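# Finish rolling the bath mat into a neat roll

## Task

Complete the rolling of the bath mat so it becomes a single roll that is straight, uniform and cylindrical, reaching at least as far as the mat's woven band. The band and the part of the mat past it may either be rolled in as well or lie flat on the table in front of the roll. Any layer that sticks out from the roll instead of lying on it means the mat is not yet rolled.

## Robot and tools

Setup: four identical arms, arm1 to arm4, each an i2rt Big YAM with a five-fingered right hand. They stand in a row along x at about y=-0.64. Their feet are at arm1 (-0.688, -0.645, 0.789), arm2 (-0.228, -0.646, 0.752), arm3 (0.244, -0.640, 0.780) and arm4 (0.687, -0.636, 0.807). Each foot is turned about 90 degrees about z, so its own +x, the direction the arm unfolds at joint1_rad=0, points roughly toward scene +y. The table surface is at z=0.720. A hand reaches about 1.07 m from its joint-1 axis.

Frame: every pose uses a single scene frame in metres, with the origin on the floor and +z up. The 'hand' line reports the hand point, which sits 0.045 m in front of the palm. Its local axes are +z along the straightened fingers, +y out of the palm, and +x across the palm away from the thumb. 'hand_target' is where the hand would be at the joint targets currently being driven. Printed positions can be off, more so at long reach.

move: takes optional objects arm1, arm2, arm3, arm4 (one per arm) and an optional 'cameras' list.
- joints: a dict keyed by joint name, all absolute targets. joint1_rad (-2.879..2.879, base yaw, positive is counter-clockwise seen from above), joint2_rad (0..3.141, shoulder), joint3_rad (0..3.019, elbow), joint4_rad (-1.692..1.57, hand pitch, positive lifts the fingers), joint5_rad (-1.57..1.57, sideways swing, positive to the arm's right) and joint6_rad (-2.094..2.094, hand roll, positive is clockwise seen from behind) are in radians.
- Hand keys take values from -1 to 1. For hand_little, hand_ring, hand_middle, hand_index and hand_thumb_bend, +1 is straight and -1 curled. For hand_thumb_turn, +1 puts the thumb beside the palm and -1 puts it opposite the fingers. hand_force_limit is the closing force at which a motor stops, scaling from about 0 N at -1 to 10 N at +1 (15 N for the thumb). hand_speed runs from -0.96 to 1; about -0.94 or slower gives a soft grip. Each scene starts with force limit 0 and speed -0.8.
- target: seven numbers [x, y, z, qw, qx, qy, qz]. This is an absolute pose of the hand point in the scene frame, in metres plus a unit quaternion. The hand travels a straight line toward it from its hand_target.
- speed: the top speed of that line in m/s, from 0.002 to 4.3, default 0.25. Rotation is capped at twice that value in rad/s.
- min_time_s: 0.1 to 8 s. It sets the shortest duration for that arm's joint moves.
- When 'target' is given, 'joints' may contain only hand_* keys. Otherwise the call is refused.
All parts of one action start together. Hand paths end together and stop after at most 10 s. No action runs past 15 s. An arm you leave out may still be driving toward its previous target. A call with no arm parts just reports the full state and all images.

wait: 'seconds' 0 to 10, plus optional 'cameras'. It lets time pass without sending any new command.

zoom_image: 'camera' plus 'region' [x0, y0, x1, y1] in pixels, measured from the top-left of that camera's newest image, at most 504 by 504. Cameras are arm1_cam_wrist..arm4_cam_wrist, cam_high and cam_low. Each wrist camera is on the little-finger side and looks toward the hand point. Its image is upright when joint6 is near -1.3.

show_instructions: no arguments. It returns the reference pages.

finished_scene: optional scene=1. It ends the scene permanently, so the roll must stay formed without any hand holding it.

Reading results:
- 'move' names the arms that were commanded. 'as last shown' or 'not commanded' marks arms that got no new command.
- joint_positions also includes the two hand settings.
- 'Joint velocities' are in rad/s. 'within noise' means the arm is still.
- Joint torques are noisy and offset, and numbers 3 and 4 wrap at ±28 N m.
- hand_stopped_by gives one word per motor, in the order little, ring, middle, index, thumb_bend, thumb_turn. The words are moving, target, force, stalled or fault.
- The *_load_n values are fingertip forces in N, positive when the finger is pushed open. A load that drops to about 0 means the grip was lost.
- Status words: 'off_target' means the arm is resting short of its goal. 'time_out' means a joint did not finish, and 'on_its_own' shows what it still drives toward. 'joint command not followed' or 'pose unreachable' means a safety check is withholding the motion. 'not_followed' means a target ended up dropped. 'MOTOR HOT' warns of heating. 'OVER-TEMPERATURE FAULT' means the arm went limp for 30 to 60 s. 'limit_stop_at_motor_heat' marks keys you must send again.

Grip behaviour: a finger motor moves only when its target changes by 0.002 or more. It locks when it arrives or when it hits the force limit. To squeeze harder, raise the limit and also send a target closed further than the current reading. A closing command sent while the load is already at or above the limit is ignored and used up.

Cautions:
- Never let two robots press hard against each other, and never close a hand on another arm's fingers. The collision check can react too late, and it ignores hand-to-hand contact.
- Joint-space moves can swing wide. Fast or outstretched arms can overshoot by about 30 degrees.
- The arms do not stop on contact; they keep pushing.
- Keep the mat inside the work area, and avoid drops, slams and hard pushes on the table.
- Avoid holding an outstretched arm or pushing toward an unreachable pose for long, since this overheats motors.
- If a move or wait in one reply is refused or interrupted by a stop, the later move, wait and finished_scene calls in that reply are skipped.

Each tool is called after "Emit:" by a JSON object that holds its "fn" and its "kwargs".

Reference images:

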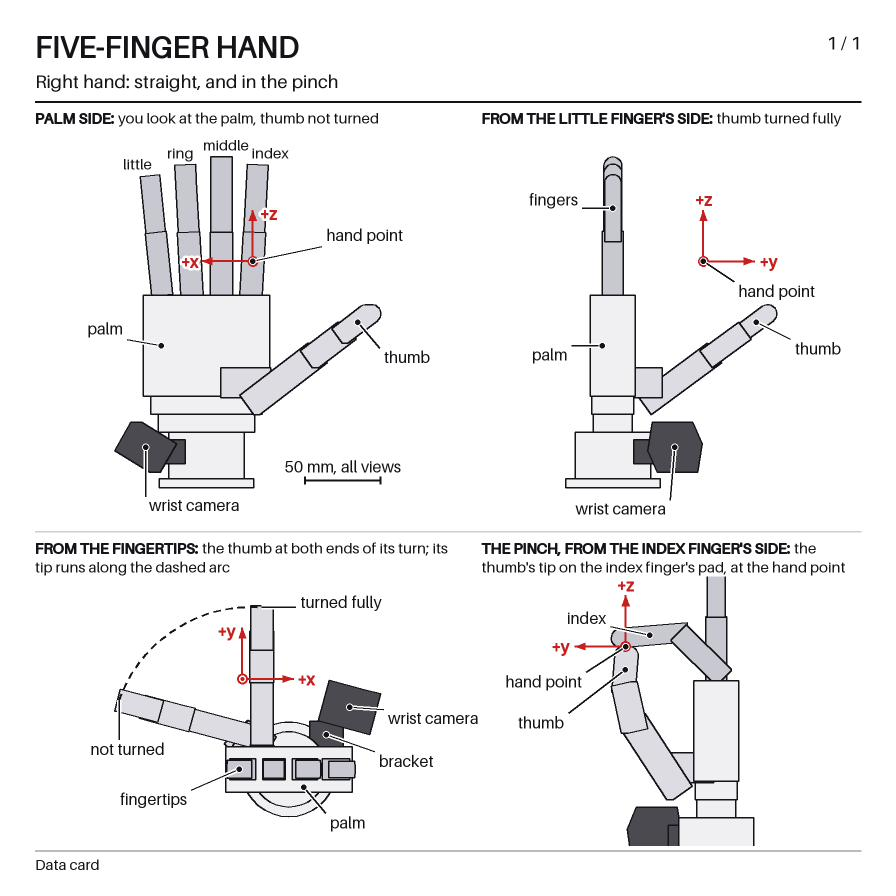

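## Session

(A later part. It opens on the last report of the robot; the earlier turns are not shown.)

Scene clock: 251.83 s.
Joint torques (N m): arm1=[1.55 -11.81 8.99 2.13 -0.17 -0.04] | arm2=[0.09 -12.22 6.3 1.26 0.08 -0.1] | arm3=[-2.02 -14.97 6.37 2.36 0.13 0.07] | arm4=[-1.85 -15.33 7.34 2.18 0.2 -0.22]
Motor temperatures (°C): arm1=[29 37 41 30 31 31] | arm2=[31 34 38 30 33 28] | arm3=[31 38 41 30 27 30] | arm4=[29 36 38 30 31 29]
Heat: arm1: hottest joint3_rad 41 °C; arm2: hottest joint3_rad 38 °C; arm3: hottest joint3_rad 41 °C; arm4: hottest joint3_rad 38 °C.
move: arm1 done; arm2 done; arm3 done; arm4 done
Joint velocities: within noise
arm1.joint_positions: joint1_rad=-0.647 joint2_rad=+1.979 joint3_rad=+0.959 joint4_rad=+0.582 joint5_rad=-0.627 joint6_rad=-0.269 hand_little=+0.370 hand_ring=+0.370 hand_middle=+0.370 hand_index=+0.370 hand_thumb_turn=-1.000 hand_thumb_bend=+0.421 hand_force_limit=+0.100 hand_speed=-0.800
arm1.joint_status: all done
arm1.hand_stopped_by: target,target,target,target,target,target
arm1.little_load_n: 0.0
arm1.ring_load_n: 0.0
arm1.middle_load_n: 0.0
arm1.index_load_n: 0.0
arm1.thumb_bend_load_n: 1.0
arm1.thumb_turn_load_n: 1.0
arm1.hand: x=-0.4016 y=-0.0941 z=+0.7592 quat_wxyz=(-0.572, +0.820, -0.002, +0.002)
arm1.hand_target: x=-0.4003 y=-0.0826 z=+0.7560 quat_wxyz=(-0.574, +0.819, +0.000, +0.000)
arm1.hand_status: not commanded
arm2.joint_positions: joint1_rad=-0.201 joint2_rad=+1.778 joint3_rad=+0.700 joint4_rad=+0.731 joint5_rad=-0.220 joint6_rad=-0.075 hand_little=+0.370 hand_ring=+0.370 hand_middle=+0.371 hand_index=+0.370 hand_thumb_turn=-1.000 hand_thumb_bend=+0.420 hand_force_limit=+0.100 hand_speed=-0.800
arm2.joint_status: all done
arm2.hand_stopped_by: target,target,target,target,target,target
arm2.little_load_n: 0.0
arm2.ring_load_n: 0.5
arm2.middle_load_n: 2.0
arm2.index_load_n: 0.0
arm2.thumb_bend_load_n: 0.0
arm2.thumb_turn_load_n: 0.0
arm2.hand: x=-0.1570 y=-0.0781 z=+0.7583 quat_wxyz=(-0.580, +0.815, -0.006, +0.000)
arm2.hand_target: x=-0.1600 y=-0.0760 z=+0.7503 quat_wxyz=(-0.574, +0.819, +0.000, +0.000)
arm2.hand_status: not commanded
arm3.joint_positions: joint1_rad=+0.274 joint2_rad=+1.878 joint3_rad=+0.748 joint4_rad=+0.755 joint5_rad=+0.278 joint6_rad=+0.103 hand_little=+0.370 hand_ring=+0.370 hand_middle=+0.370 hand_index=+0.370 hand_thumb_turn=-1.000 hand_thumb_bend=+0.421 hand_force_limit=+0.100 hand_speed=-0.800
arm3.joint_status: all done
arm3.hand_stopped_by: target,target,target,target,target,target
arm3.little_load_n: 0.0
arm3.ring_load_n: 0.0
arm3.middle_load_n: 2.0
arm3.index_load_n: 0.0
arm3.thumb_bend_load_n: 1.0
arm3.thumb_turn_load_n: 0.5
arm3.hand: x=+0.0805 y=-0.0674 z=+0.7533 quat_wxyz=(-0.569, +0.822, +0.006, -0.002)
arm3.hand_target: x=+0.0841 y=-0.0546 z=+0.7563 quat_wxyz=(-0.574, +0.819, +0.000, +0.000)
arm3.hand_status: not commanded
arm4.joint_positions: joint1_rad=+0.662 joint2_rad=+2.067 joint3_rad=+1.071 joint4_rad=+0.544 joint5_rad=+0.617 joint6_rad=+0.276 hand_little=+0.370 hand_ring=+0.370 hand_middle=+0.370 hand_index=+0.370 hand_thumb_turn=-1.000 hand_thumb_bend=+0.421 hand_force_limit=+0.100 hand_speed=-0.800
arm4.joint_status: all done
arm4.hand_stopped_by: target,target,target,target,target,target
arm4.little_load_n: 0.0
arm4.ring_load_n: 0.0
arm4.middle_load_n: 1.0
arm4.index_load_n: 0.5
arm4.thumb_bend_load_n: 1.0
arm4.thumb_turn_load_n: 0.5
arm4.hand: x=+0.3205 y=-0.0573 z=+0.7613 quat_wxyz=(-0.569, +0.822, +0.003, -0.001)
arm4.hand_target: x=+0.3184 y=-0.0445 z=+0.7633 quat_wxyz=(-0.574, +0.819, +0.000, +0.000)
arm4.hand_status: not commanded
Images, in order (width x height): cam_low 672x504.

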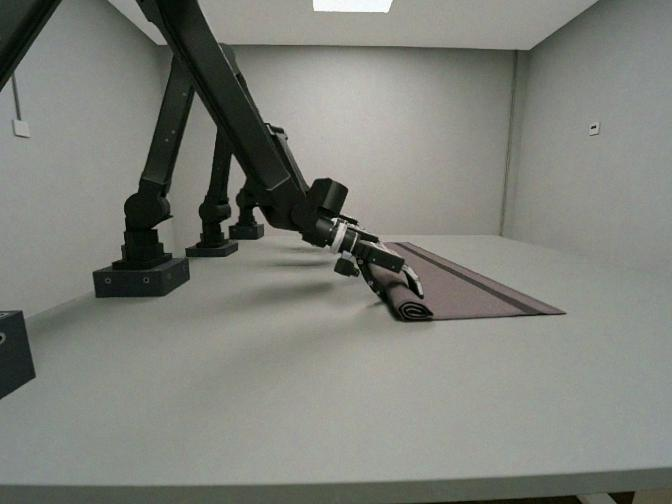

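Emit:
{"fn": "move", "kwargs": {"arm1": {"joints": {"hand_little": 0.3, "hand_ring": 0.3, "hand_middle": 0.3, "hand_index": 0.3, "hand_thumb_bend": 0.3}}, "arm2": {"joints": {"hand_little": 0.3, "hand_ring": 0.3, "hand_middle": 0.3, "hand_index": 0.3, "hand_thumb_bend": 0.3}}, "arm3": {"joints": {"hand_little": 0.3, "hand_ring": 0.3, "hand_middle": 0.3, "hand_index": 0.3, "hand_thumb_bend": 0.3}}, "arm4": {"joints": {"hand_little": 0.3, "hand_ring": 0.3, "hand_middle": 0.3, "hand_index": 0.3, "hand_thumb_bend": 0.3}}, "cameras": []}}

Emit:
{"fn": "move", "kwargs": {"arm1": {"joints": {"hand_little": 0.23, "hand_ring": 0.23, "hand_middle": 0.23, "hand_index": 0.23, "hand_thumb_bend": 0.21}}, "arm2": {"joints": {"hand_little": 0.23, "hand_ring": 0.23, "hand_middle": 0.23, "hand_index": 0.23, "hand_thumb_bend": 0.21}}, "arm3": {"joints": {"hand_little": 0.23, "hand_ring": 0.23, "hand_middle": 0.23, "hand_index": 0.23, "hand_thumb_bend": 0.21}}, "arm4": {"joints": {"hand_little": 0.23, "hand_ring": 0.23, "hand_middle": 0.23, "hand_index": 0.23, "hand_thumb_bend": 0.21}}, "cameras": ["cam_low", "cam_high"]}}

Emit:
{"fn": "zoom_image", "kwargs": {"camera": "cam_low", "region": [300, 220, 460, 340]}}

Scene clock: 253.27 s.
Joint torques (N m): arm1=[1.85 -12.4 9.25 2.28 -0.24 -0.07] | arm2=[-0.73 -11.63 6.09 1.13 -0.01 -0.11] | arm3=[-1.96 -14.92 6.34 2.35 0.12 0.07] | arm4=[-0.97 -15.56 7.47 2.17 0.15 -0.21]
Motor temperatures (°C): arm1=[29 37 41 30 31 31] | arm2=[31 34 38 30 33 28] | arm3=[31 38 41 30 27 30] | arm4=[29 36 38 30 31 29]
Heat: arm1: hottest joint3_rad 41 °C; arm2: hottest joint3_rad 38 °C; arm3: hottest joint3_rad 41 °C; arm4: hottest joint3_rad 38 °C.
move: arm1 done; arm2 done; arm3 done; arm4 done
Joint velocities: within noise
arm1.joint_positions: joint1_rad=-0.647 joint2_rad=+1.979 joint3_rad=+0.959 joint4_rad=+0.582 joint5_rad=-0.627 joint6_rad=-0.268 hand_little=+0.300 hand_ring=+0.300 hand_middle=+0.300 hand_index=+0.300 hand_thumb_turn=-1.000 hand_thumb_bend=+0.300 hand_force_limit=+0.100 hand_speed=-0.800
arm1.joint_status: all done
arm1.hand_stopped_by: target,target,target,target,target,target
arm1.little_load_n: 0.0
arm1.ring_load_n: 0.0
arm1.middle_load_n: 0.0
arm1.index_load_n: 0.0
arm1.thumb_bend_load_n: 0.5
arm1.thumb_turn_load_n: 0.5
arm1.hand: x=-0.4016 y=-0.0941 z=+0.7592 quat_wxyz=(-0.572, +0.820, -0.003, +0.002)
arm1.hand_target: x=-0.4003 y=-0.0826 z=+0.7560 quat_wxyz=(-0.574, +0.819, +0.000, +0.000)
arm1.hand_status: not commanded
arm2.joint_positions: joint1_rad=-0.201 joint2_rad=+1.778 joint3_rad=+0.704 joint4_rad=+0.731 joint5_rad=-0.220 joint6_rad=-0.076 hand_little=+0.300 hand_ring=+0.300 hand_middle=+0.301 hand_index=+0.300 hand_thumb_turn=-1.000 hand_thumb_bend=+0.301 hand_force_limit=+0.100 hand_speed=-0.800
arm2.joint_status: all done
arm2.hand_stopped_by: target,target,target,target,target,target
arm2.little_load_n: 0.5
arm2.ring_load_n: 0.5
arm2.middle_load_n: 4.0
arm2.index_load_n: 0.0
arm2.thumb_bend_load_n: 1.5
arm2.thumb_turn_load_n: 0.5
arm2.hand: x=-0.1565 y=-0.0763 z=+0.7598 quat_wxyz=(-0.581, +0.814, -0.005, +0.001)
arm2.hand_target: x=-0.1600 y=-0.0759 z=+0.7503 quat_wxyz=(-0.574, +0.819, +0.000, +0.000)
arm2.hand_status: not commanded
arm3.joint_positions: joint1_rad=+0.274 joint2_rad=+1.878 joint3_rad=+0.748 joint4_rad=+0.755 joint5_rad=+0.278 joint6_rad=+0.103 hand_little=+0.300 hand_ring=+0.300 hand_middle=+0.300 hand_index=+0.300 hand_thumb_turn=-1.000 hand_thumb_bend=+0.301 hand_force_limit=+0.100 hand_speed=-0.800
arm3.joint_status: all done
arm3.hand_stopped_by: target,target,target,target,target,target
arm3.little_load_n: 0.0
arm3.ring_load_n: 0.0
arm3.middle_load_n: 0.5
arm3.index_load_n: 0.0
arm3.thumb_bend_load_n: 1.0
arm3.thumb_turn_load_n: 0.5
arm3.hand: x=+0.0805 y=-0.0674 z=+0.7533 quat_wxyz=(-0.569, +0.822, +0.006, -0.002)
arm3.hand_target: x=+0.0841 y=-0.0547 z=+0.7564 quat_wxyz=(-0.574, +0.819, +0.000, +0.000)
arm3.hand_status: not commanded
arm4.joint_positions: joint1_rad=+0.662 joint2_rad=+2.067 joint3_rad=+1.071 joint4_rad=+0.544 joint5_rad=+0.617 joint6_rad=+0.276 hand_little=+0.300 hand_ring=+0.300 hand_middle=+0.301 hand_index=+0.300 hand_thumb_turn=-1.000 hand_thumb_bend=+0.301 hand_force_limit=+0.100 hand_speed=-0.800
arm4.joint_status: all done
arm4.hand_stopped_by: target,target,target,target,target,target
arm4.little_load_n: 0.0
arm4.ring_load_n: 0.5
arm4.middle_load_n: 3.0
arm4.index_load_n: 0.0
arm4.thumb_bend_load_n: 1.0
arm4.thumb_turn_load_n: 0.5
arm4.hand: x=+0.3205 y=-0.0573 z=+0.7613 quat_wxyz=(-0.569, +0.822, +0.003, -0.001)
arm4.hand_target: x=+0.3184 y=-0.0445 z=+0.7633 quat_wxyz=(-0.574, +0.819, +0.000, +0.000)
arm4.hand_status: not commanded

Scene clock: 254.07 s.
Joint torques (N m): arm1=[2.26 -12.51 8.7 2.1 -0.18 -0.05] | arm2=[-0.97 -11.63 5.68 1.51 0.04 -0.12] | arm3=[-1.96 -14.8 6.35 2.35 0.12 0.07] | arm4=[-0.97 -15.85 7.12 2.19 0.14 -0.17]
Motor temperatures (°C): arm1=[29 37 41 30 31 31] | arm2=[31 34 38 30 33 28] | arm3=[31 37 41 30 27 30] | arm4=[29 36 38 30 31 29]
Heat: arm1: hottest joint3_rad 41 °C; arm2: hottest joint3_rad 38 °C; arm3: hottest joint3_rad 41 °C; arm4: hottest joint3_rad 38 °C.
move: arm1 done; arm2 off_target; arm3 done; arm4 done
Joint velocities: within noise
arm1.joint_positions: joint1_rad=-0.647 joint2_rad=+1.979 joint3_rad=+0.961 joint4_rad=+0.582 joint5_rad=-0.627 joint6_rad=-0.268 hand_little=+0.230 hand_ring=+0.230 hand_middle=+0.230 hand_index=+0.230 hand_thumb_turn=-1.000 hand_thumb_bend=+0.212 hand_force_limit=+0.100 hand_speed=-0.800
arm1.joint_status: all done
arm1.hand_stopped_by: target,target,target,target,target,target
arm1.little_load_n: 0.0
arm1.ring_load_n: 1.0
arm1.middle_load_n: 2.0
arm1.index_load_n: 0.5
arm1.thumb_bend_load_n: 2.0
arm1.thumb_turn_load_n: 0.5
arm1.hand: x=-0.4009 y=-0.0932 z=+0.7600 quat_wxyz=(-0.573, +0.820, -0.002, +0.002)
arm1.hand_target: x=-0.4003 y=-0.0825 z=+0.7561 quat_wxyz=(-0.574, +0.819, +0.000, +0.000)
arm1.hand_status: not commanded
arm2.joint_positions: joint1_rad=-0.201 joint2_rad=+1.778 joint3_rad=+0.706 joint4_rad=+0.731 joint5_rad=-0.220 joint6_rad=-0.080 hand_little=+0.230 hand_ring=+0.231 hand_middle=+0.285 hand_index=+0.231 hand_thumb_turn=-1.000 hand_thumb_bend=+0.213 hand_force_limit=+0.100 hand_speed=-0.800
arm2.joint_status: hand_middle off_target (ended at +0.285, target +0.230); the others done
arm2.hand_stopped_by: target,target,force,target,target,target
arm2.little_load_n: 2.0
arm2.ring_load_n: 2.5
arm2.middle_load_n: 0.0
arm2.index_load_n: 2.0
arm2.thumb_bend_load_n: 3.0
arm2.thumb_turn_load_n: 0.5
arm2.hand: x=-0.1560 y=-0.0752 z=+0.7607 quat_wxyz=(-0.582, +0.813, -0.003, +0.002)
arm2.hand_target: x=-0.1600 y=-0.0759 z=+0.7503 quat_wxyz=(-0.574, +0.819, +0.000, +0.000)
arm2.hand_status: not commanded
arm3.joint_positions: joint1_rad=+0.274 joint2_rad=+1.878 joint3_rad=+0.748 joint4_rad=+0.755 joint5_rad=+0.278 joint6_rad=+0.103 hand_little=+0.230 hand_ring=+0.230 hand_middle=+0.231 hand_index=+0.231 hand_thumb_turn=-1.000 hand_thumb_bend=+0.212 hand_force_limit=+0.100 hand_speed=-0.800
arm3.joint_status: all done
arm3.hand_stopped_by: target,target,target,target,target,target
arm3.little_load_n: 0.5
arm3.ring_load_n: 0.0
arm3.middle_load_n: 4.0
arm3.index_load_n: 2.5
arm3.thumb_bend_load_n: 3.0
arm3.thumb_turn_load_n: 0.5
arm3.hand: x=+0.0805 y=-0.0674 z=+0.7533 quat_wxyz=(-0.569, +0.822, +0.006, -0.002)
arm3.hand_target: x=+0.0842 y=-0.0547 z=+0.7564 quat_wxyz=(-0.574, +0.819, +0.000, +0.000)
arm3.hand_status: not commanded
arm4.joint_positions: joint1_rad=+0.659 joint2_rad=+2.067 joint3_rad=+1.079 joint4_rad=+0.544 joint5_rad=+0.617 joint6_rad=+0.276 hand_little=+0.230 hand_ring=+0.230 hand_middle=+0.231 hand_index=+0.230 hand_thumb_turn=-1.000 hand_thumb_bend=+0.212 hand_force_limit=+0.100 hand_speed=-0.800
arm4.joint_status: all done
arm4.hand_stopped_by: target,target,target,target,target,target
arm4.little_load_n: 0.0
arm4.ring_load_n: 0.5
arm4.middle_load_n: 3.0
arm4.index_load_n: 0.5
arm4.thumb_bend_load_n: 2.0
arm4.thumb_turn_load_n: 0.5
arm4.hand: x=+0.3199 y=-0.0532 z=+0.7647 quat_wxyz=(-0.572, +0.821, +0.000, -0.002)
arm4.hand_target: x=+0.3185 y=-0.0446 z=+0.7632 quat_wxyz=(-0.574, +0.819, +0.000, +0.000)
arm4.hand_status: not commanded
pictures: cam_high, cam_low
Images, in order (width x height): cam_high 672x504, cam_low 672x504.

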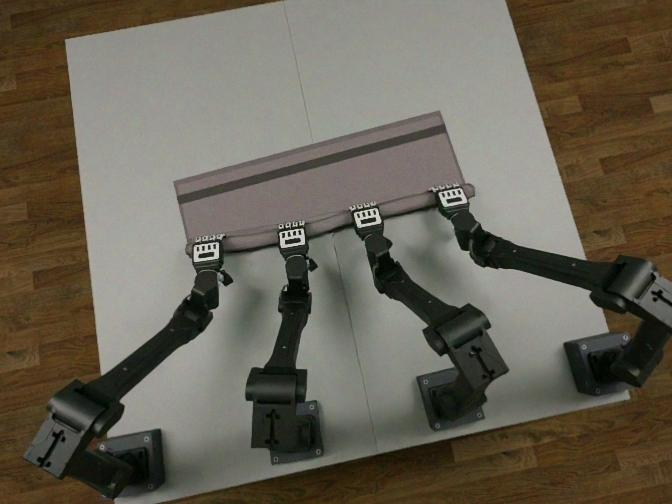

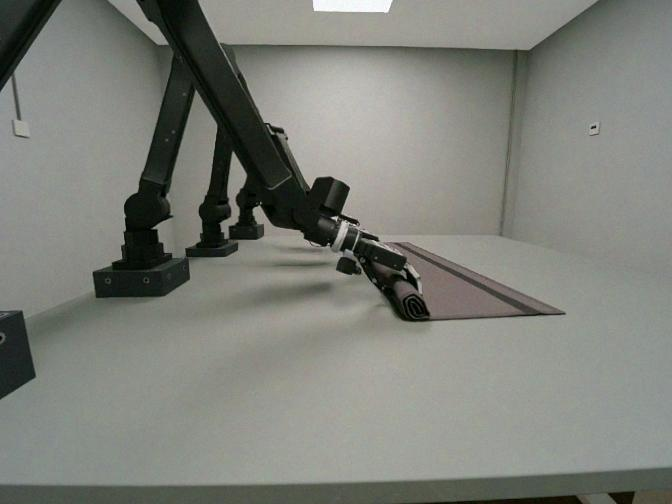

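Scaled by 3.150 from the camera's image (finer frame: 960x720).

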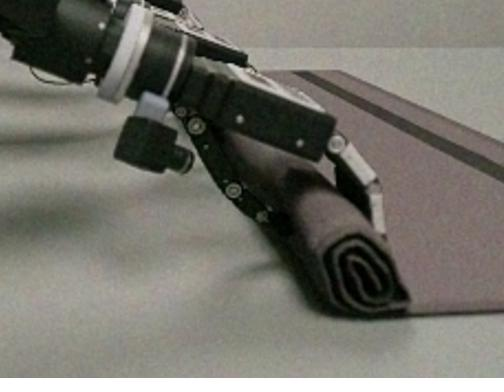

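Emit:
{"fn": "move", "kwargs": {"cameras": ["cam_high", "cam_low", "arm2_cam_wrist"]}}

Scene clock: 255.50 s.
Joint torques (N m): arm1=[1.85 -11.69 8.98 2.03 -0.18 -0.07] | arm2=[0.09 -12.4 5.96 1.31 0.03 -0.1] | arm3=[-1.9 -14.8 6.34 2.36 0.13 0.07] | arm4=[-0.5 -15.97 7.1 2.06 0.14 -0.17]
Motor temperatures (°C): arm1=[29 37 41 30 31 31] | arm2=[31 34 38 30 33 28] | arm3=[31 37 41 30 27 30] | arm4=[29 36 38 30 31 29]
Heat: arm1: hottest joint3_rad 41 °C; arm2: hottest joint3_rad 38 °C; arm3: hottest joint3_rad 41 °C; arm4: hottest joint3_rad 38 °C.
Joint velocities: within noise
arm1.joint_positions: joint1_rad=-0.647 joint2_rad=+1.979 joint3_rad=+0.961 joint4_rad=+0.582 joint5_rad=-0.627 joint6_rad=-0.268 hand_little=+0.230 hand_ring=+0.230 hand_middle=+0.230 hand_index=+0.230 hand_thumb_turn=-1.000 hand_thumb_bend=+0.212 hand_force_limit=+0.100 hand_speed=-0.800
arm1.joint_status: all done
arm1.hand_stopped_by: target,target,target,target,target,target
arm1.little_load_n: 0.0
arm1.ring_load_n: 1.0
arm1.middle_load_n: 2.0
arm1.index_load_n: 0.0
arm1.thumb_bend_load_n: 2.0
arm1.thumb_turn_load_n: 0.5
arm1.hand: x=-0.4009 y=-0.0932 z=+0.7600 quat_wxyz=(-0.573, +0.820, -0.002, +0.002) (m; scene frame)
arm1.hand_target: x=-0.4003 y=-0.0825 z=+0.7561 quat_wxyz=(-0.574, +0.819, +0.000, +0.000) (m; scene frame)
arm1.hand_status: not commanded
arm2.joint_positions: joint1_rad=-0.201 joint2_rad=+1.778 joint3_rad=+0.706 joint4_rad=+0.731 joint5_rad=-0.220 joint6_rad=-0.081 hand_little=+0.230 hand_ring=+0.231 hand_middle=+0.285 hand_index=+0.231 hand_thumb_turn=-1.000 hand_thumb_bend=+0.213 hand_force_limit=+0.100 hand_speed=-0.800
arm2.joint_status: hand_middle off_target (ended at +0.285, target +0.230); the others done
arm2.hand_stopped_by: target,target,force,target,target,target
arm2.little_load_n: 2.0
arm2.ring_load_n: 2.5
arm2.middle_load_n: 0.0
arm2.index_load_n: 2.0
arm2.thumb_bend_load_n: 3.0
arm2.thumb_turn_load_n: 1.0
arm2.hand: x=-0.1560 y=-0.0752 z=+0.7607 quat_wxyz=(-0.582, +0.813, -0.003, +0.003) (m; scene frame)
arm2.hand_target: x=-0.1600 y=-0.0759 z=+0.7503 quat_wxyz=(-0.574, +0.819, +0.000, +0.000) (m; scene frame)
arm2.hand_status: not commanded
arm3.joint_positions: joint1_rad=+0.274 joint2_rad=+1.878 joint3_rad=+0.748 joint4_rad=+0.755 joint5_rad=+0.278 joint6_rad=+0.103 hand_little=+0.230 hand_ring=+0.230 hand_middle=+0.231 hand_index=+0.231 hand_thumb_turn=-1.000 hand_thumb_bend=+0.212 hand_force_limit=+0.100 hand_speed=-0.800
arm3.joint_status: all done
arm3.hand_stopped_by: target,target,target,target,target,target
arm3.little_load_n: 0.5
arm3.ring_load_n: 0.0
arm3.middle_load_n: 3.5
arm3.index_load_n: 2.5
arm3.thumb_bend_load_n: 3.0
arm3.thumb_turn_load_n: 0.5
arm3.hand: x=+0.0805 y=-0.0674 z=+0.7533 quat_wxyz=(-0.569, +0.822, +0.006, -0.002) (m; scene frame)
arm3.hand_target: x=+0.0842 y=-0.0547 z=+0.7564 quat_wxyz=(-0.574, +0.819, +0.000, +0.000) (m; scene frame)
arm3.hand_status: not commanded
arm4.joint_positions: joint1_rad=+0.659 joint2_rad=+2.067 joint3_rad=+1.079 joint4_rad=+0.544 joint5_rad=+0.617 joint6_rad=+0.276 hand_little=+0.230 hand_ring=+0.230 hand_middle=+0.231 hand_index=+0.230 hand_thumb_turn=-1.000 hand_thumb_bend=+0.212 hand_force_limit=+0.100 hand_speed=-0.800
arm4.joint_status: all done
arm4.hand_stopped_by: target,target,target,target,target,target
arm4.little_load_n: 0.0
arm4.ring_load_n: 0.5
arm4.middle_load_n: 3.0
arm4.index_load_n: 0.5
arm4.thumb_bend_load_n: 2.0
arm4.thumb_turn_load_n: 0.0
arm4.hand: x=+0.3199 y=-0.0532 z=+0.7647 quat_wxyz=(-0.572, +0.821, +0.000, -0.002) (m; scene frame)
arm4.hand_target: x=+0.3185 y=-0.0446 z=+0.7632 quat_wxyz=(-0.574, +0.819, +0.000, +0.000) (m; scene frame)
arm4.hand_status: not commanded
pictures: arm2_cam_wrist, cam_high, cam_low
Images, in order (width x height): arm2_cam_wrist 672x504, cam_high 672x504, cam_low 672x504.

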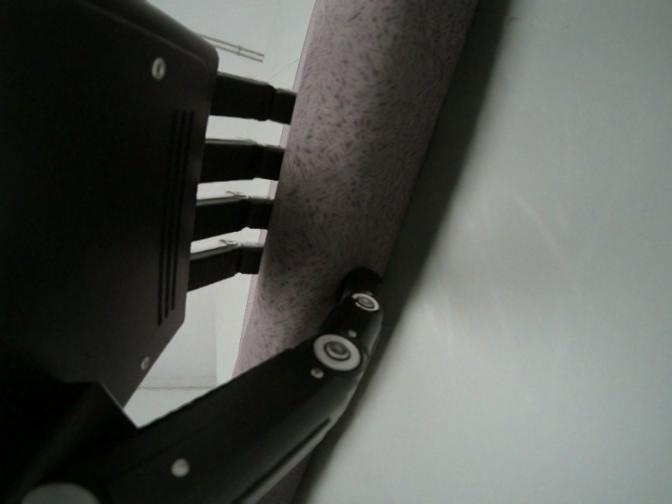

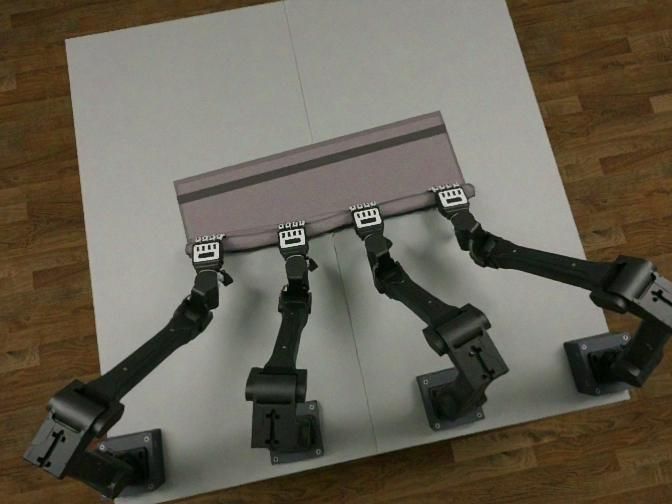

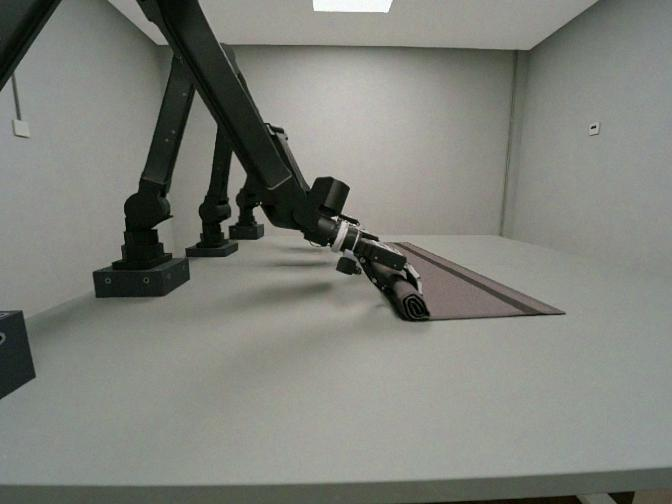

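Emit:
{"fn": "move", "kwargs": {"arm1": {"target": [-0.400, -0.076, 0.770, 0.3827, -0.9239, 0, 0], "speed": 0.08}, "arm2": {"target": [-0.158, -0.060, 0.768, 0.3827, -0.9239, 0, 0], "speed": 0.08}, "arm3": {"target": [0.083, -0.049, 0.770, 0.3827, -0.9239, 0, 0], "speed": 0.08}, "arm4": {"target": [0.319, -0.036, 0.778, 0.3827, -0.9239, 0, 0], "speed": 0.08}, "cameras": ["cam_low"]}}

Emit:
{"fn": "zoom_image", "kwargs": {"camera": "cam_low", "region": [340, 220, 600, 340]}}

Scene clock: 259.37 s.
Joint torques (N m): arm1=[2.14 -13.45 11.28 1.31 -0.13 -0.09] | arm2=[0.26 -12.51 9.62 0.46 0.24 -0.1] | arm3=[-1.9 -16.79 8.47 1.22 0.02 0.15] | arm4=[-0.91 -17.26 9.61 1.05 0.14 0]
Motor temperatures (°C): arm1=[29 37 41 30 31 31] | arm2=[31 34 38 30 33 28] | arm3=[31 37 41 30 27 30] | arm4=[29 36 38 30 31 29]
Heat: arm1: hottest joint3_rad 41 °C; arm2: hottest joint3_rad 38 °C; arm3: hottest joint3_rad 41 °C; arm4: hottest joint3_rad 38 °C.
move: arm1 done; arm2 done; arm3 off_target; arm4 off_target
Joint velocities: within noise
arm1.joint_positions: joint1_rad=-0.566 joint2_rad=+1.930 joint3_rad=+1.244 joint4_rad=-0.186 joint5_rad=-0.410 joint6_rad=-0.437 hand_little=+0.230 hand_ring=+0.230 hand_middle=+0.230 hand_index=+0.230 hand_thumb_turn=-1.000 hand_thumb_bend=+0.212 hand_force_limit=+0.100 hand_speed=-0.800
arm1.joint_status: not commanded
arm1.hand_stopped_by: target,target,target,target,target,target
arm1.little_load_n: 0.5
arm1.ring_load_n: 1.0
arm1.middle_load_n: 1.0
arm1.index_load_n: 0.0
arm1.thumb_bend_load_n: 1.0
arm1.thumb_turn_load_n: 0.5
arm1.hand: x=-0.4009 y=-0.0856 z=+0.7720 quat_wxyz=(-0.385, +0.923, -0.006, +0.000)
arm1.hand_target: x=-0.4002 y=-0.0763 z=+0.7700 quat_wxyz=(-0.383, +0.924, +0.000, +0.000)
arm1.hand_status: done (0.010 m and 0.7 deg from the pose sent, 0.020 m and 24.9 deg at the start)
arm2.joint_positions: joint1_rad=-0.166 joint2_rad=+1.722 joint3_rad=+1.035 joint4_rad=-0.087 joint5_rad=-0.143 joint6_rad=-0.139 hand_little=+0.230 hand_ring=+0.231 hand_middle=+0.285 hand_index=+0.231 hand_thumb_turn=-1.000 hand_thumb_bend=+0.213 hand_force_limit=+0.100 hand_speed=-0.800
arm2.joint_status: not commanded
arm2.hand_stopped_by: target,target,force,target,target,target
arm2.little_load_n: 1.0
arm2.ring_load_n: 2.0
arm2.middle_load_n: 0.0
arm2.index_load_n: 1.0
arm2.thumb_bend_load_n: 3.0
arm2.thumb_turn_load_n: 0.5
arm2.hand: x=-0.1556 y=-0.0634 z=+0.7767 quat_wxyz=(-0.394, +0.919, -0.004, +0.000)
arm2.hand_target: x=-0.1581 y=-0.0603 z=+0.7681 quat_wxyz=(-0.383, +0.924, +0.000, +0.000)
arm2.hand_status: done (0.010 m and 1.5 deg from the pose sent, 0.017 m and 26.2 deg at the start)
arm3.joint_positions: joint1_rad=+0.234 joint2_rad=+1.806 joint3_rad=+1.044 joint4_rad=-0.036 joint5_rad=+0.185 joint6_rad=+0.174 hand_little=+0.230 hand_ring=+0.230 hand_middle=+0.231 hand_index=+0.231 hand_thumb_turn=-1.000 hand_thumb_bend=+0.212 hand_force_limit=+0.100 hand_speed=-0.800
arm3.joint_status: not commanded
arm3.hand_stopped_by: target,target,target,target,target,target
arm3.little_load_n: 0.5
arm3.ring_load_n: 0.0
arm3.middle_load_n: 2.5
arm3.index_load_n: 1.5
arm3.thumb_bend_load_n: 2.5
arm3.thumb_turn_load_n: 1.0
arm3.hand: x=+0.0797 y=-0.0591 z=+0.7662 quat_wxyz=(-0.385, +0.923, +0.009, +0.001)
arm3.hand_target: x=+0.0832 y=-0.0493 z=+0.7700 quat_wxyz=(-0.383, +0.924, +0.000, +0.000)
arm3.hand_status: off_target (0.011 m and 1.1 deg from the pose sent, 0.025 m and 24.4 deg at the start)
arm4.joint_positions: joint1_rad=+0.584 joint2_rad=+2.024 joint3_rad=+1.357 joint4_rad=-0.215 joint5_rad=+0.400 joint6_rad=+0.438 hand_little=+0.230 hand_ring=+0.230 hand_middle=+0.231 hand_index=+0.230 hand_thumb_turn=-1.000 hand_thumb_bend=+0.212 hand_force_limit=+0.100 hand_speed=-0.800
arm4.joint_status: not commanded
arm4.hand_stopped_by: target,target,target,target,target,target
arm4.little_load_n: 0.0
arm4.ring_load_n: 0.5
arm4.middle_load_n: 2.0
arm4.index_load_n: 0.5
arm4.thumb_bend_load_n: 1.5
arm4.thumb_turn_load_n: 0.5
arm4.hand: x=+0.3209 y=-0.0500 z=+0.7753 quat_wxyz=(-0.382, +0.924, +0.007, +0.000)
arm4.hand_target: x=+0.3194 y=-0.0365 z=+0.7780 quat_wxyz=(-0.383, +0.924, +0.000, +0.000)
arm4.hand_status: off_target (0.014 m and 0.8 deg from the pose sent, 0.022 m and 24.7 deg at the start)
Images, in order (width x height): cam_low 672x504.

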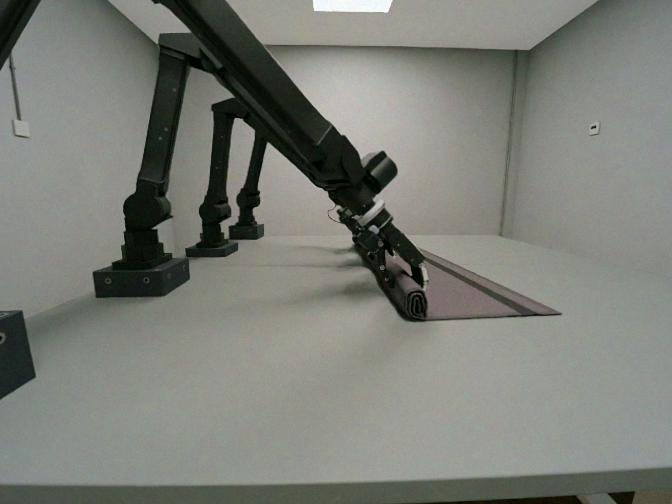

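Scaled by 1.938 from the camera's image (finer frame: 960x720).

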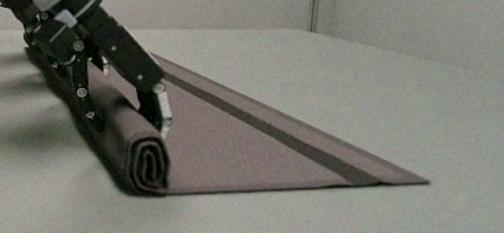

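Emit:
{"fn": "move", "kwargs": {"arm1": {"joints": {"hand_little": 0.2, "hand_ring": 0.2, "hand_middle": 0.2, "hand_index": 0.2, "hand_thumb_bend": 0.19}}, "arm2": {"joints": {"hand_little": 0.2, "hand_ring": 0.2, "hand_middle": 0.2, "hand_index": 0.2, "hand_thumb_bend": 0.19}}, "arm3": {"joints": {"hand_little": 0.2, "hand_ring": 0.2, "hand_middle": 0.2, "hand_index": 0.2, "hand_thumb_bend": 0.19}}, "arm4": {"joints": {"hand_little": 0.2, "hand_ring": 0.2, "hand_middle": 0.2, "hand_index": 0.2, "hand_thumb_bend": 0.19}}}}

Emit:
{"fn": "move", "kwargs": {"arm1": {"target": [-0.400, -0.072, 0.776, 0.2588, -0.9659, 0, 0], "speed": 0.08}, "arm2": {"target": [-0.158, -0.056, 0.772, 0.2588, -0.9659, 0, 0], "speed": 0.08}, "arm3": {"target": [0.083, -0.045, 0.776, 0.2588, -0.9659, 0, 0], "speed": 0.08}, "arm4": {"target": [0.319, -0.032, 0.784, 0.2588, -0.9659, 0, 0], "speed": 0.08}, "cameras": ["cam_low"]}}

Emit:
{"fn": "zoom_image", "kwargs": {"camera": "cam_low", "region": [340, 220, 600, 340]}}

Scene clock: 260.50 s.
Joint torques (N m): arm1=[1.49 -14.27 11.23 1.36 -0.16 -0.16] | arm2=[0.32 -13.1 9.36 0.42 0.15 -0.06] | arm3=[-1.96 -16.91 8.46 1.22 0.04 0.16] | arm4=[-1.79 -17.03 9.69 1.02 0.19 -0.04]
Motor temperatures (°C): arm1=[29 37 42 30 31 31] | arm2=[31 34 38 30 33 28] | arm3=[31 37 41 30 27 30] | arm4=[29 36 38 30 31 29]
Heat: arm1: hottest joint3_rad 42 °C; arm2: hottest joint3_rad 38 °C; arm3: hottest joint3_rad 41 °C; arm4: hottest joint3_rad 38 °C.
move: arm1 done; arm2 done; arm3 done; arm4 done
Joint velocities: within noise
arm1.joint_positions: joint1_rad=-0.566 joint2_rad=+1.930 joint3_rad=+1.244 joint4_rad=-0.186 joint5_rad=-0.410 joint6_rad=-0.437 hand_little=+0.200 hand_ring=+0.200 hand_middle=+0.200 hand_index=+0.200 hand_thumb_turn=-1.000 hand_thumb_bend=+0.191 hand_force_limit=+0.100 hand_speed=-0.800
arm1.joint_status: all done
arm1.hand_stopped_by: target,target,target,target,target,target
arm1.little_load_n: 1.0
arm1.ring_load_n: 1.5
arm1.middle_load_n: 1.0
arm1.index_load_n: 0.0
arm1.thumb_bend_load_n: 1.5
arm1.thumb_turn_load_n: 0.5
arm1.hand: x=-0.4008 y=-0.0856 z=+0.7720 quat_wxyz=(-0.385, +0.923, -0.006, +0.000)
arm1.hand_target: x=-0.4001 y=-0.0763 z=+0.7699 quat_wxyz=(-0.383, +0.924, +0.000, +0.000)
arm1.hand_status: not commanded
arm2.joint_positions: joint1_rad=-0.166 joint2_rad=+1.724 joint3_rad=+1.037 joint4_rad=-0.087 joint5_rad=-0.143 joint6_rad=-0.142 hand_little=+0.200 hand_ring=+0.200 hand_middle=+0.201 hand_index=+0.200 hand_thumb_turn=-1.000 hand_thumb_bend=+0.194 hand_force_limit=+0.100 hand_speed=-0.800
arm2.joint_status: all done
arm2.hand_stopped_by: target,target,target,target,target,target
arm2.little_load_n: 1.5
arm2.ring_load_n: 1.5
arm2.middle_load_n: 4.0
arm2.index_load_n: 0.5
arm2.thumb_bend_load_n: 5.0
arm2.thumb_turn_load_n: 0.0
arm2.hand: x=-0.1553 y=-0.0630 z=+0.7764 quat_wxyz=(-0.394, +0.919, -0.003, +0.001)
arm2.hand_target: x=-0.1581 y=-0.0602 z=+0.7682 quat_wxyz=(-0.383, +0.924, +0.000, +0.000)
arm2.hand_status: not commanded
arm3.joint_positions: joint1_rad=+0.234 joint2_rad=+1.806 joint3_rad=+1.044 joint4_rad=-0.038 joint5_rad=+0.185 joint6_rad=+0.174 hand_little=+0.200 hand_ring=+0.200 hand_middle=+0.201 hand_index=+0.201 hand_thumb_turn=-1.000 hand_thumb_bend=+0.193 hand_force_limit=+0.100 hand_speed=-0.800
arm3.joint_status: all done
arm3.hand_stopped_by: target,target,target,target,target,target
arm3.little_load_n: 0.5
arm3.ring_load_n: 1.0
arm3.middle_load_n: 4.5
arm3.index_load_n: 3.0
arm3.thumb_bend_load_n: 3.5
arm3.thumb_turn_load_n: 1.0
arm3.hand: x=+0.0797 y=-0.0593 z=+0.7661 quat_wxyz=(-0.384, +0.923, +0.009, +0.001)
arm3.hand_target: x=+0.0832 y=-0.0492 z=+0.7701 quat_wxyz=(-0.383, +0.924, +0.000, +0.000)
arm3.hand_status: not commanded
arm4.joint_positions: joint1_rad=+0.584 joint2_rad=+2.024 joint3_rad=+1.357 joint4_rad=-0.217 joint5_rad=+0.399 joint6_rad=+0.438 hand_little=+0.200 hand_ring=+0.200 hand_middle=+0.201 hand_index=+0.200 hand_thumb_turn=-1.000 hand_thumb_bend=+0.192 hand_force_limit=+0.100 hand_speed=-0.800
arm4.joint_status: all done
arm4.hand_stopped_by: target,target,target,target,target,target
arm4.little_load_n: 0.0
arm4.ring_load_n: 0.5
arm4.middle_load_n: 3.0
arm4.index_load_n: 1.5
arm4.thumb_bend_load_n: 2.5
arm4.thumb_turn_load_n: 1.0
arm4.hand: x=+0.3208 y=-0.0503 z=+0.7752 quat_wxyz=(-0.381, +0.925, +0.007, +0.000)
arm4.hand_target: x=+0.3193 y=-0.0364 z=+0.7781 quat_wxyz=(-0.383, +0.924, +0.000, +0.000)
arm4.hand_status: not commanded
pictures: none

Scene clock: 262.87 s.
Joint torques (N m): arm1=[3.14 -14.86 11.79 1.06 -0.09 -0.15] | arm2=[-0.32 -14.39 9.87 0.49 0.29 -0.1] | arm3=[-1.96 -18.02 9.85 0.92 0.04 0.17] | arm4=[-1.2 -18.55 10.71 0.85 0.11 0.01]
Motor temperatures (°C): arm1=[29 37 42 30 31 31] | arm2=[31 34 38 30 33 28] | arm3=[31 38 41 30 27 30] | arm4=[29 36 38 30 31 29]
Heat: arm1: hottest joint3_rad 42 °C; arm2: hottest joint3_rad 38 °C; arm3: hottest joint3_rad 41 °C; arm4: hottest joint3_rad 38 °C.
move: arm1 done; arm2 off_target; arm3 off_target; arm4 off_target
Joint velocities: within noise
arm1.joint_positions: joint1_rad=-0.517 joint2_rad=+2.002 joint3_rad=+1.481 joint4_rad=-0.580 joint5_rad=-0.267 joint6_rad=-0.475 hand_little=+0.200 hand_ring=+0.200 hand_middle=+0.200 hand_index=+0.200 hand_thumb_turn=-1.000 hand_thumb_bend=+0.191 hand_force_limit=+0.100 hand_speed=-0.800
arm1.joint_status: not commanded
arm1.hand_stopped_by: target,target,target,target,target,target
arm1.little_load_n: 0.5
arm1.ring_load_n: 1.5
arm1.middle_load_n: 1.0
arm1.index_load_n: 0.0
arm1.thumb_bend_load_n: 0.5
arm1.thumb_turn_load_n: 0.0
arm1.hand: x=-0.4004 y=-0.0811 z=+0.7809 quat_wxyz=(-0.264, +0.965, -0.006, +0.000)
arm1.hand_target: x=-0.4002 y=-0.0722 z=+0.7760 quat_wxyz=(-0.259, +0.966, +0.000, +0.000)
arm1.hand_status: done (0.010 m and 0.9 deg from the pose sent, 0.014 m and 15.4 deg at the start)
arm2.joint_positions: joint1_rad=-0.146 joint2_rad=+1.815 joint3_rad=+1.286 joint4_rad=-0.502 joint5_rad=-0.093 joint6_rad=-0.152 hand_little=+0.200 hand_ring=+0.200 hand_middle=+0.201 hand_index=+0.200 hand_thumb_turn=-1.000 hand_thumb_bend=+0.194 hand_force_limit=+0.100 hand_speed=-0.800
arm2.joint_status: not commanded
arm2.hand_stopped_by: target,target,target,target,target,target
arm2.little_load_n: 1.5
arm2.ring_load_n: 1.0
arm2.middle_load_n: 2.5
arm2.index_load_n: 0.0
arm2.thumb_bend_load_n: 4.5
arm2.thumb_turn_load_n: 0.0
arm2.hand: x=-0.1556 y=-0.0587 z=+0.7824 quat_wxyz=(-0.272, +0.962, -0.005, -0.001)
arm2.hand_target: x=-0.1579 y=-0.0564 z=+0.7720 quat_wxyz=(-0.259, +0.966, +0.000, +0.000)
arm2.hand_status: off_target (0.011 m and 1.7 deg from the pose sent, 0.009 m and 16.4 deg at the start)
arm3.joint_positions: joint1_rad=+0.210 joint2_rad=+1.879 joint3_rad=+1.280 joint4_rad=-0.461 joint5_rad=+0.119 joint6_rad=+0.191 hand_little=+0.200 hand_ring=+0.200 hand_middle=+0.201 hand_index=+0.201 hand_thumb_turn=-1.000 hand_thumb_bend=+0.193 hand_force_limit=+0.100 hand_speed=-0.800
arm3.joint_status: not commanded
arm3.hand_stopped_by: target,target,target,target,target,target
arm3.little_load_n: 1.0
arm3.ring_load_n: 1.0
arm3.middle_load_n: 4.0
arm3.index_load_n: 3.0
arm3.thumb_bend_load_n: 3.0
arm3.thumb_turn_load_n: 2.0
arm3.hand: x=+0.0803 y=-0.0593 z=+0.7717 quat_wxyz=(-0.258, +0.966, +0.011, +0.001)
arm3.hand_target: x=+0.0832 y=-0.0455 z=+0.7760 quat_wxyz=(-0.259, +0.966, +0.000, +0.000)
arm3.hand_status: off_target (0.015 m and 1.2 deg from the pose sent, 0.018 m and 15.2 deg at the start)
arm4.joint_positions: joint1_rad=+0.539 joint2_rad=+2.106 joint3_rad=+1.605 joint4_rad=-0.623 joint5_rad=+0.257 joint6_rad=+0.472 hand_little=+0.200 hand_ring=+0.200 hand_middle=+0.201 hand_index=+0.200 hand_thumb_turn=-1.000 hand_thumb_bend=+0.192 hand_force_limit=+0.100 hand_speed=-0.800
arm4.joint_status: not commanded
arm4.hand_stopped_by: target,target,target,target,target,target
arm4.little_load_n: 0.5
arm4.ring_load_n: 0.5
arm4.middle_load_n: 2.0
arm4.index_load_n: 1.5
arm4.thumb_bend_load_n: 2.5
arm4.thumb_turn_load_n: 0.5
arm4.hand: x=+0.3212 y=-0.0486 z=+0.7808 quat_wxyz=(-0.255, +0.967, +0.010, +0.003)
arm4.hand_target: x=+0.3194 y=-0.0327 z=+0.7840 quat_wxyz=(-0.259, +0.966, +0.000, +0.000)
arm4.hand_status: off_target (0.017 m and 1.3 deg from the pose sent, 0.020 m and 14.8 deg at the start)
Images, in order (width x height): cam_low 672x504.

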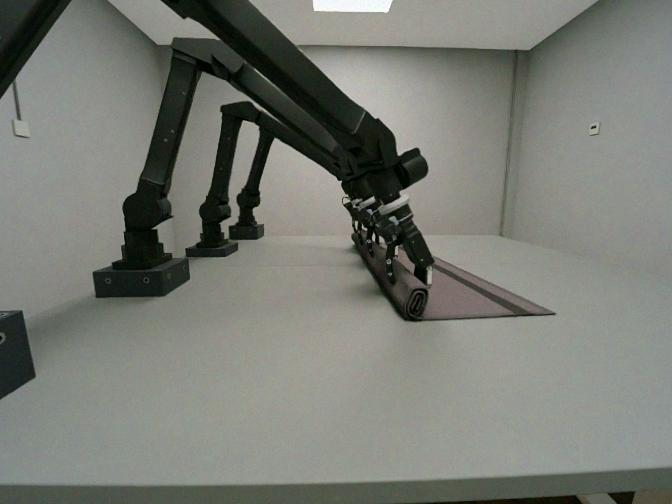

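Scaled by 1.938 from the camera's image (finer frame: 960x720).

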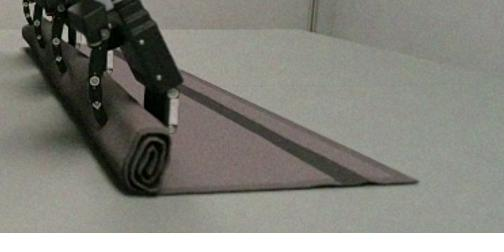

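Emit:
{"fn": "move", "kwargs": {"arm1": {"target": [-0.400, -0.072, 0.776, 0.0697, -0.9976, 0, 0], "speed": 0.08}, "arm2": {"target": [-0.159, -0.061, 0.767, 0.0697, -0.9976, 0, 0], "speed": 0.08}, "arm3": {"target": [0.083, -0.037, 0.779, 0.0697, -0.9976, 0, 0], "speed": 0.08}, "arm4": {"target": [0.319, -0.024, 0.788, 0.0697, -0.9976, 0, 0], "speed": 0.08}, "cameras": ["cam_low", "cam_high"]}}

Emit:
{"fn": "zoom_image", "kwargs": {"camera": "cam_low", "region": [340, 220, 600, 340]}}

Scene clock: 266.67 s.
Joint torques (N m): arm1=[1.79 -16.38 12.01 0.35 0.19 -0.08] | arm2=[0.5 -17.08 9.32 0.13 0.38 0.04] | arm3=[-2.08 -21.77 10.22 0.29 0 0.15] | arm4=[-1.14 -21.25 11.18 0.29 -0.14 -0.02]
Motor temperatures (°C): arm1=[29 37 42 30 31 31] | arm2=[31 34 38 30 33 28] | arm3=[31 38 41 30 27 30] | arm4=[29 37 39 30 31 29]
Heat: arm1: hottest joint3_rad 42 °C; arm2: hottest joint3_rad 38 °C; arm3: hottest joint3_rad 41 °C; arm4: hottest joint3_rad 39 °C.
move: arm1 off_target; arm2 off_target; arm3 off_target; arm4 off_target
Joint velocities: within noise
arm1.joint_positions: joint1_rad=-0.456 joint2_rad=+2.214 joint3_rad=+1.891 joint4_rad=-1.106 joint5_rad=-0.072 joint6_rad=-0.481 hand_little=+0.200 hand_ring=+0.200 hand_middle=+0.200 hand_index=+0.200 hand_thumb_turn=-1.000 hand_thumb_bend=+0.191 hand_force_limit=+0.100 hand_speed=-0.800
arm1.joint_status: not commanded
arm1.hand_stopped_by: target,target,target,target,target,target
arm1.little_load_n: 0.5
arm1.ring_load_n: 1.5
arm1.middle_load_n: 0.5
arm1.index_load_n: 0.0
arm1.thumb_bend_load_n: 1.0
arm1.thumb_turn_load_n: 0.0
arm1.hand: x=-0.3994 y=-0.0778 z=+0.7853 quat_wxyz=(-0.079, +0.997, -0.002, +0.001)
arm1.hand_target: x=-0.4001 y=-0.0724 z=+0.7760 quat_wxyz=(-0.070, +0.998, +0.000, +0.000)
arm1.hand_status: off_target (0.011 m and 1.1 deg from the pose sent, 0.010 m and 22.6 deg at the start)
arm2.joint_positions: joint1_rad=-0.123 joint2_rad=+2.024 joint3_rad=+1.669 joint4_rad=-1.033 joint5_rad=-0.026 joint6_rad=-0.157 hand_little=+0.200 hand_ring=+0.200 hand_middle=+0.201 hand_index=+0.200 hand_thumb_turn=-1.000 hand_thumb_bend=+0.194 hand_force_limit=+0.100 hand_speed=-0.800
arm2.joint_status: not commanded
arm2.hand_stopped_by: target,target,target,target,target,target
arm2.little_load_n: 2.0
arm2.ring_load_n: 0.5
arm2.middle_load_n: 0.5
arm2.index_load_n: 0.5
arm2.thumb_bend_load_n: 5.0
arm2.thumb_turn_load_n: 0.0
arm2.hand: x=-0.1558 y=-0.0576 z=+0.7874 quat_wxyz=(-0.094, +0.996, -0.003, +0.001)
arm2.hand_target: x=-0.1590 y=-0.0615 z=+0.7674 quat_wxyz=(-0.070, +0.998, +0.000, +0.000)
arm2.hand_status: off_target (0.021 m and 2.8 deg from the pose sent, 0.016 m and 23.6 deg at the start)
arm3.joint_positions: joint1_rad=+0.180 joint2_rad=+2.119 joint3_rad=+1.717 joint4_rad=-1.039 joint5_rad=+0.031 joint6_rad=+0.191 hand_little=+0.200 hand_ring=+0.200 hand_middle=+0.201 hand_index=+0.201 hand_thumb_turn=-1.000 hand_thumb_bend=+0.193 hand_force_limit=+0.100 hand_speed=-0.800
arm3.joint_status: not commanded
arm3.hand_stopped_by: target,target,target,target,target,target
arm3.little_load_n: 1.0
arm3.ring_load_n: 1.5
arm3.middle_load_n: 3.0
arm3.index_load_n: 1.5
arm3.thumb_bend_load_n: 3.0
arm3.thumb_turn_load_n: 0.5
arm3.hand: x=+0.0791 y=-0.0512 z=+0.7748 quat_wxyz=(-0.067, +0.998, +0.011, +0.002)
arm3.hand_target: x=+0.0833 y=-0.0375 z=+0.7790 quat_wxyz=(-0.070, +0.998, +0.000, +0.000)
arm3.hand_status: off_target (0.015 m and 1.3 deg from the pose sent, 0.024 m and 22.0 deg at the start)
arm4.joint_positions: joint1_rad=+0.477 joint2_rad=+2.367 joint3_rad=+2.118 joint4_rad=-1.214 joint5_rad=+0.062 joint6_rad=+0.472 hand_little=+0.200 hand_ring=+0.200 hand_middle=+0.201 hand_index=+0.200 hand_thumb_turn=-1.000 hand_thumb_bend=+0.192 hand_force_limit=+0.100 hand_speed=-0.800
arm4.joint_status: not commanded
arm4.hand_stopped_by: target,target,target,target,target,target
arm4.little_load_n: 0.5
arm4.ring_load_n: 0.5
arm4.middle_load_n: 1.5
arm4.index_load_n: 1.0
arm4.thumb_bend_load_n: 2.5
arm4.thumb_turn_load_n: 0.0
arm4.hand: x=+0.3207 y=-0.0384 z=+0.7871 quat_wxyz=(-0.064, +0.998, +0.007, +0.004)
arm4.hand_target: x=+0.3194 y=-0.0245 z=+0.7880 quat_wxyz=(-0.070, +0.998, +0.000, +0.000)
arm4.hand_status: off_target (0.015 m and 1.2 deg from the pose sent, 0.026 m and 21.6 deg at the start)
pictures: cam_high, cam_low
Images, in order (width x height): cam_high 672x504, cam_low 672x504.

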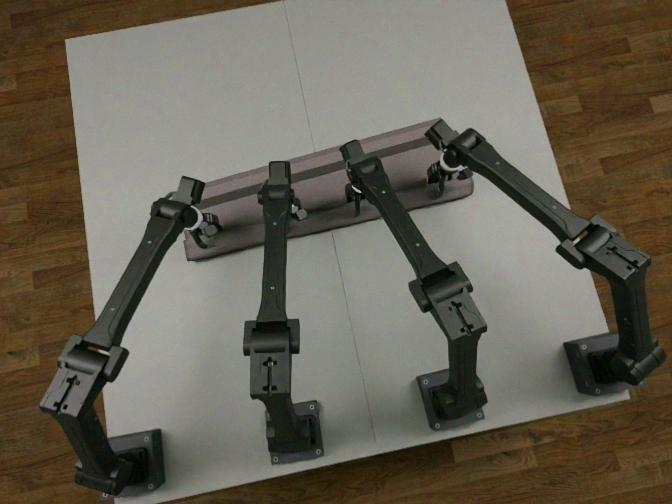

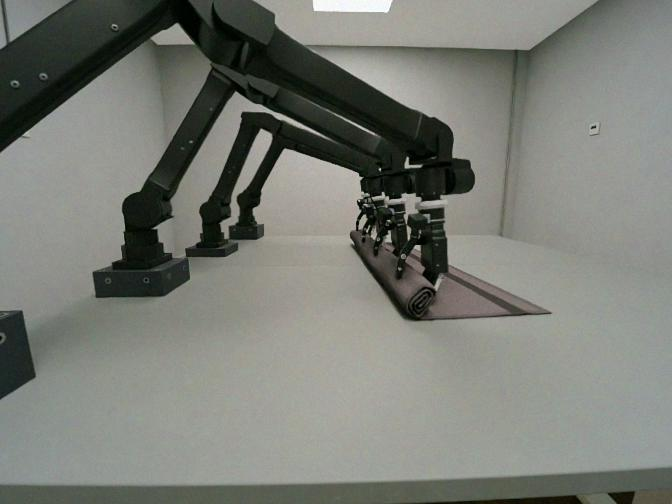

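Scaled by 1.938 from the camera's image (finer frame: 960x720).

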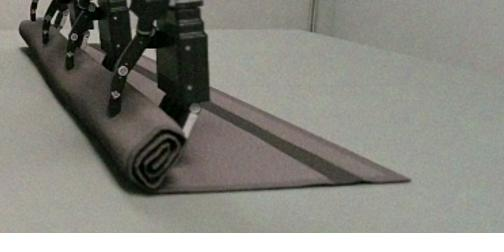

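Emit:
{"fn": "zoom_image", "kwargs": {"camera": "cam_high", "region": [160, 100, 500, 280]}}

Scaled by 1.482 from the camera's image (finer frame: 960x720).

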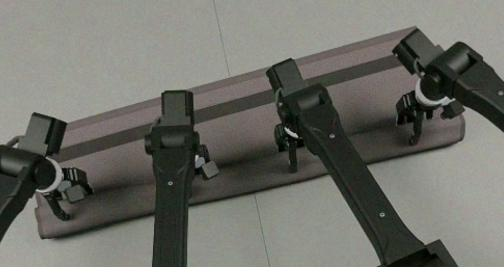

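Emit:
{"fn": "move", "kwargs": {"arm1": {"target": [-0.400, -0.072, 0.802, 0.0697, -0.9976, 0, 0], "speed": 0.06, "joints": {"hand_speed": -0.6, "hand_little": 0.36, "hand_ring": 0.36, "hand_middle": 0.36, "hand_index": 0.36, "hand_thumb_bend": 0.45}}, "arm3": {"target": [0.083, -0.037, 0.799, 0.0697, -0.9976, 0, 0], "speed": 0.06, "joints": {"hand_speed": -0.6, "hand_little": 0.36, "hand_ring": 0.36, "hand_middle": 0.36, "hand_index": 0.36, "hand_thumb_bend": 0.45}}, "cameras": ["cam_low", "arm3_cam_wrist"]}}

Emit:
{"fn": "zoom_image", "kwargs": {"camera": "cam_low", "region": [340, 220, 600, 340]}}

Scene clock: 269.87 s.
Joint torques (N m): arm1=[2.78 -18.08 12.86 0.38 0.01 -0.04] | arm2=[0.21 -16.21 9.28 -0.28 0.37 -0.05] | arm3=[-2.02 -23.53 10.63 0.4 0.12 0.16] | arm4=[-1.44 -21.54 11.36 0.18 -0.17 0]
Motor temperatures (°C): arm1=[29 37 42 30 31 31] | arm2=[31 34 38 30 33 28] | arm3=[31 38 42 30 27 30] | arm4=[29 37 39 30 31 29]
Heat: arm1: hottest joint3_rad 42 °C; arm2: hottest joint3_rad 38 °C; arm3: hottest joint3_rad 42 °C; arm4: hottest joint3_rad 39 °C.
move: arm1 off_target; arm3 off_target
Joint velocities: within noise
arm1.joint_positions: joint1_rad=-0.456 joint2_rad=+2.214 joint3_rad=+1.913 joint4_rad=-1.162 joint5_rad=-0.069 joint6_rad=-0.481 hand_little=+0.360 hand_ring=+0.360 hand_middle=+0.360 hand_index=+0.360 hand_thumb_turn=-1.000 hand_thumb_bend=+0.450 hand_force_limit=+0.100 hand_speed=-0.600
arm1.joint_status: all done
arm1.hand_stopped_by: target,target,target,target,target,target
arm1.little_load_n: 1.0
arm1.ring_load_n: 0.5
arm1.middle_load_n: 0.5
arm1.index_load_n: 0.0
arm1.thumb_bend_load_n: -0.5
arm1.thumb_turn_load_n: 0.0
arm1.hand: x=-0.4019 y=-0.0839 z=+0.7946 quat_wxyz=(-0.063, +0.998, -0.003, -0.005)
arm1.hand_target: x=-0.4001 y=-0.0724 z=+0.8020 quat_wxyz=(-0.070, +0.998, +0.000, +0.000)
arm1.hand_status: off_target (0.014 m and 1.0 deg from the pose sent, 0.018 m and 1.1 deg at the start)
arm2, arm4: as last shown
arm2.joint_positions: joint1_rad=-0.123 joint2_rad=+2.025 joint3_rad=+1.669 joint4_rad=-1.033 joint5_rad=-0.025 joint6_rad=-0.157 hand_little=+0.200 hand_ring=+0.200 hand_middle=+0.201 hand_index=+0.200 hand_thumb_turn=-1.000 hand_thumb_bend=+0.194 hand_force_limit=+0.100 hand_speed=-0.800
arm2.little_load_n: 1.5
arm2.ring_load_n: 1.0
arm2.middle_load_n: 0.0
arm2.index_load_n: 0.0
arm2.thumb_bend_load_n: 4.0
arm2.hand: x=-0.1559 y=-0.0577 z=+0.7869 quat_wxyz=(-0.093, +0.996, -0.003, +0.001)
arm3.joint_positions: joint1_rad=+0.180 joint2_rad=+2.117 joint3_rad=+1.732 joint4_rad=-1.084 joint5_rad=+0.028 joint6_rad=+0.191 hand_little=+0.360 hand_ring=+0.360 hand_middle=+0.360 hand_index=+0.360 hand_thumb_turn=-1.000 hand_thumb_bend=+0.450 hand_force_limit=+0.100 hand_speed=-0.600
arm3.joint_status: all done
arm3.hand_stopped_by: target,target,target,target,target,target
arm3.little_load_n: 0.5
arm3.ring_load_n: 0.0
arm3.middle_load_n: -0.5
arm3.index_load_n: 0.0
arm3.thumb_bend_load_n: 0.0
arm3.thumb_turn_load_n: 0.0
arm3.hand: x=+0.0798 y=-0.0569 z=+0.7818 quat_wxyz=(-0.053, +0.999, +0.011, +0.003)
arm3.hand_target: x=+0.0833 y=-0.0379 z=+0.7994 quat_wxyz=(-0.070, +0.998, +0.000, +0.000)
arm3.hand_status: off_target (0.026 m and 2.4 deg from the pose sent, 0.028 m and 1.3 deg at the start)
arm4.joint_positions: joint1_rad=+0.477 joint2_rad=+2.367 joint3_rad=+2.118 joint4_rad=-1.215 joint5_rad=+0.062 joint6_rad=+0.472 hand_little=+0.200 hand_ring=+0.200 hand_middle=+0.201 hand_index=+0.200 hand_thumb_turn=-1.000 hand_thumb_bend=+0.192 hand_force_limit=+0.100 hand_speed=-0.800
arm4.thumb_turn_load_n: 0.5
arm4.hand: x=+0.3208 y=-0.0385 z=+0.7871 quat_wxyz=(-0.064, +0.998, +0.007, +0.004)
arm4.hand_target: x=+0.3194 y=-0.0246 z=+0.7881 quat_wxyz=(-0.070, +0.998, +0.000, +0.000)
pictures: arm3_cam_wrist, cam_low
Images, in order (width x height): arm3_cam_wrist 672x504, cam_low 672x504.

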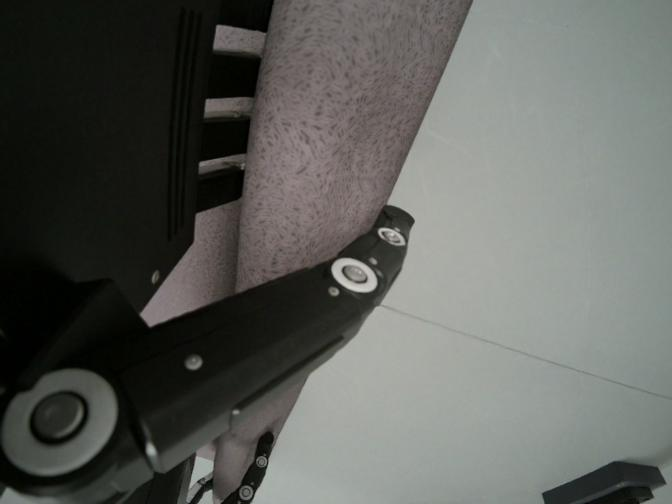

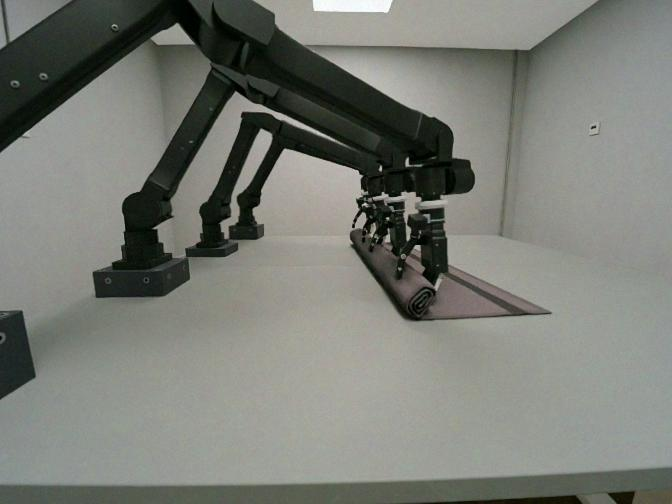

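Scaled by 1.938 from the camera's image (finer frame: 960x720).

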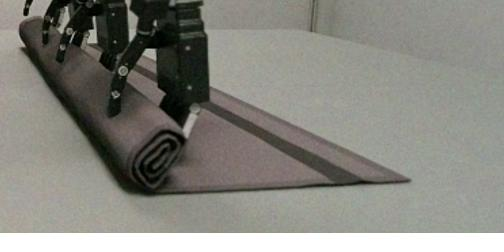

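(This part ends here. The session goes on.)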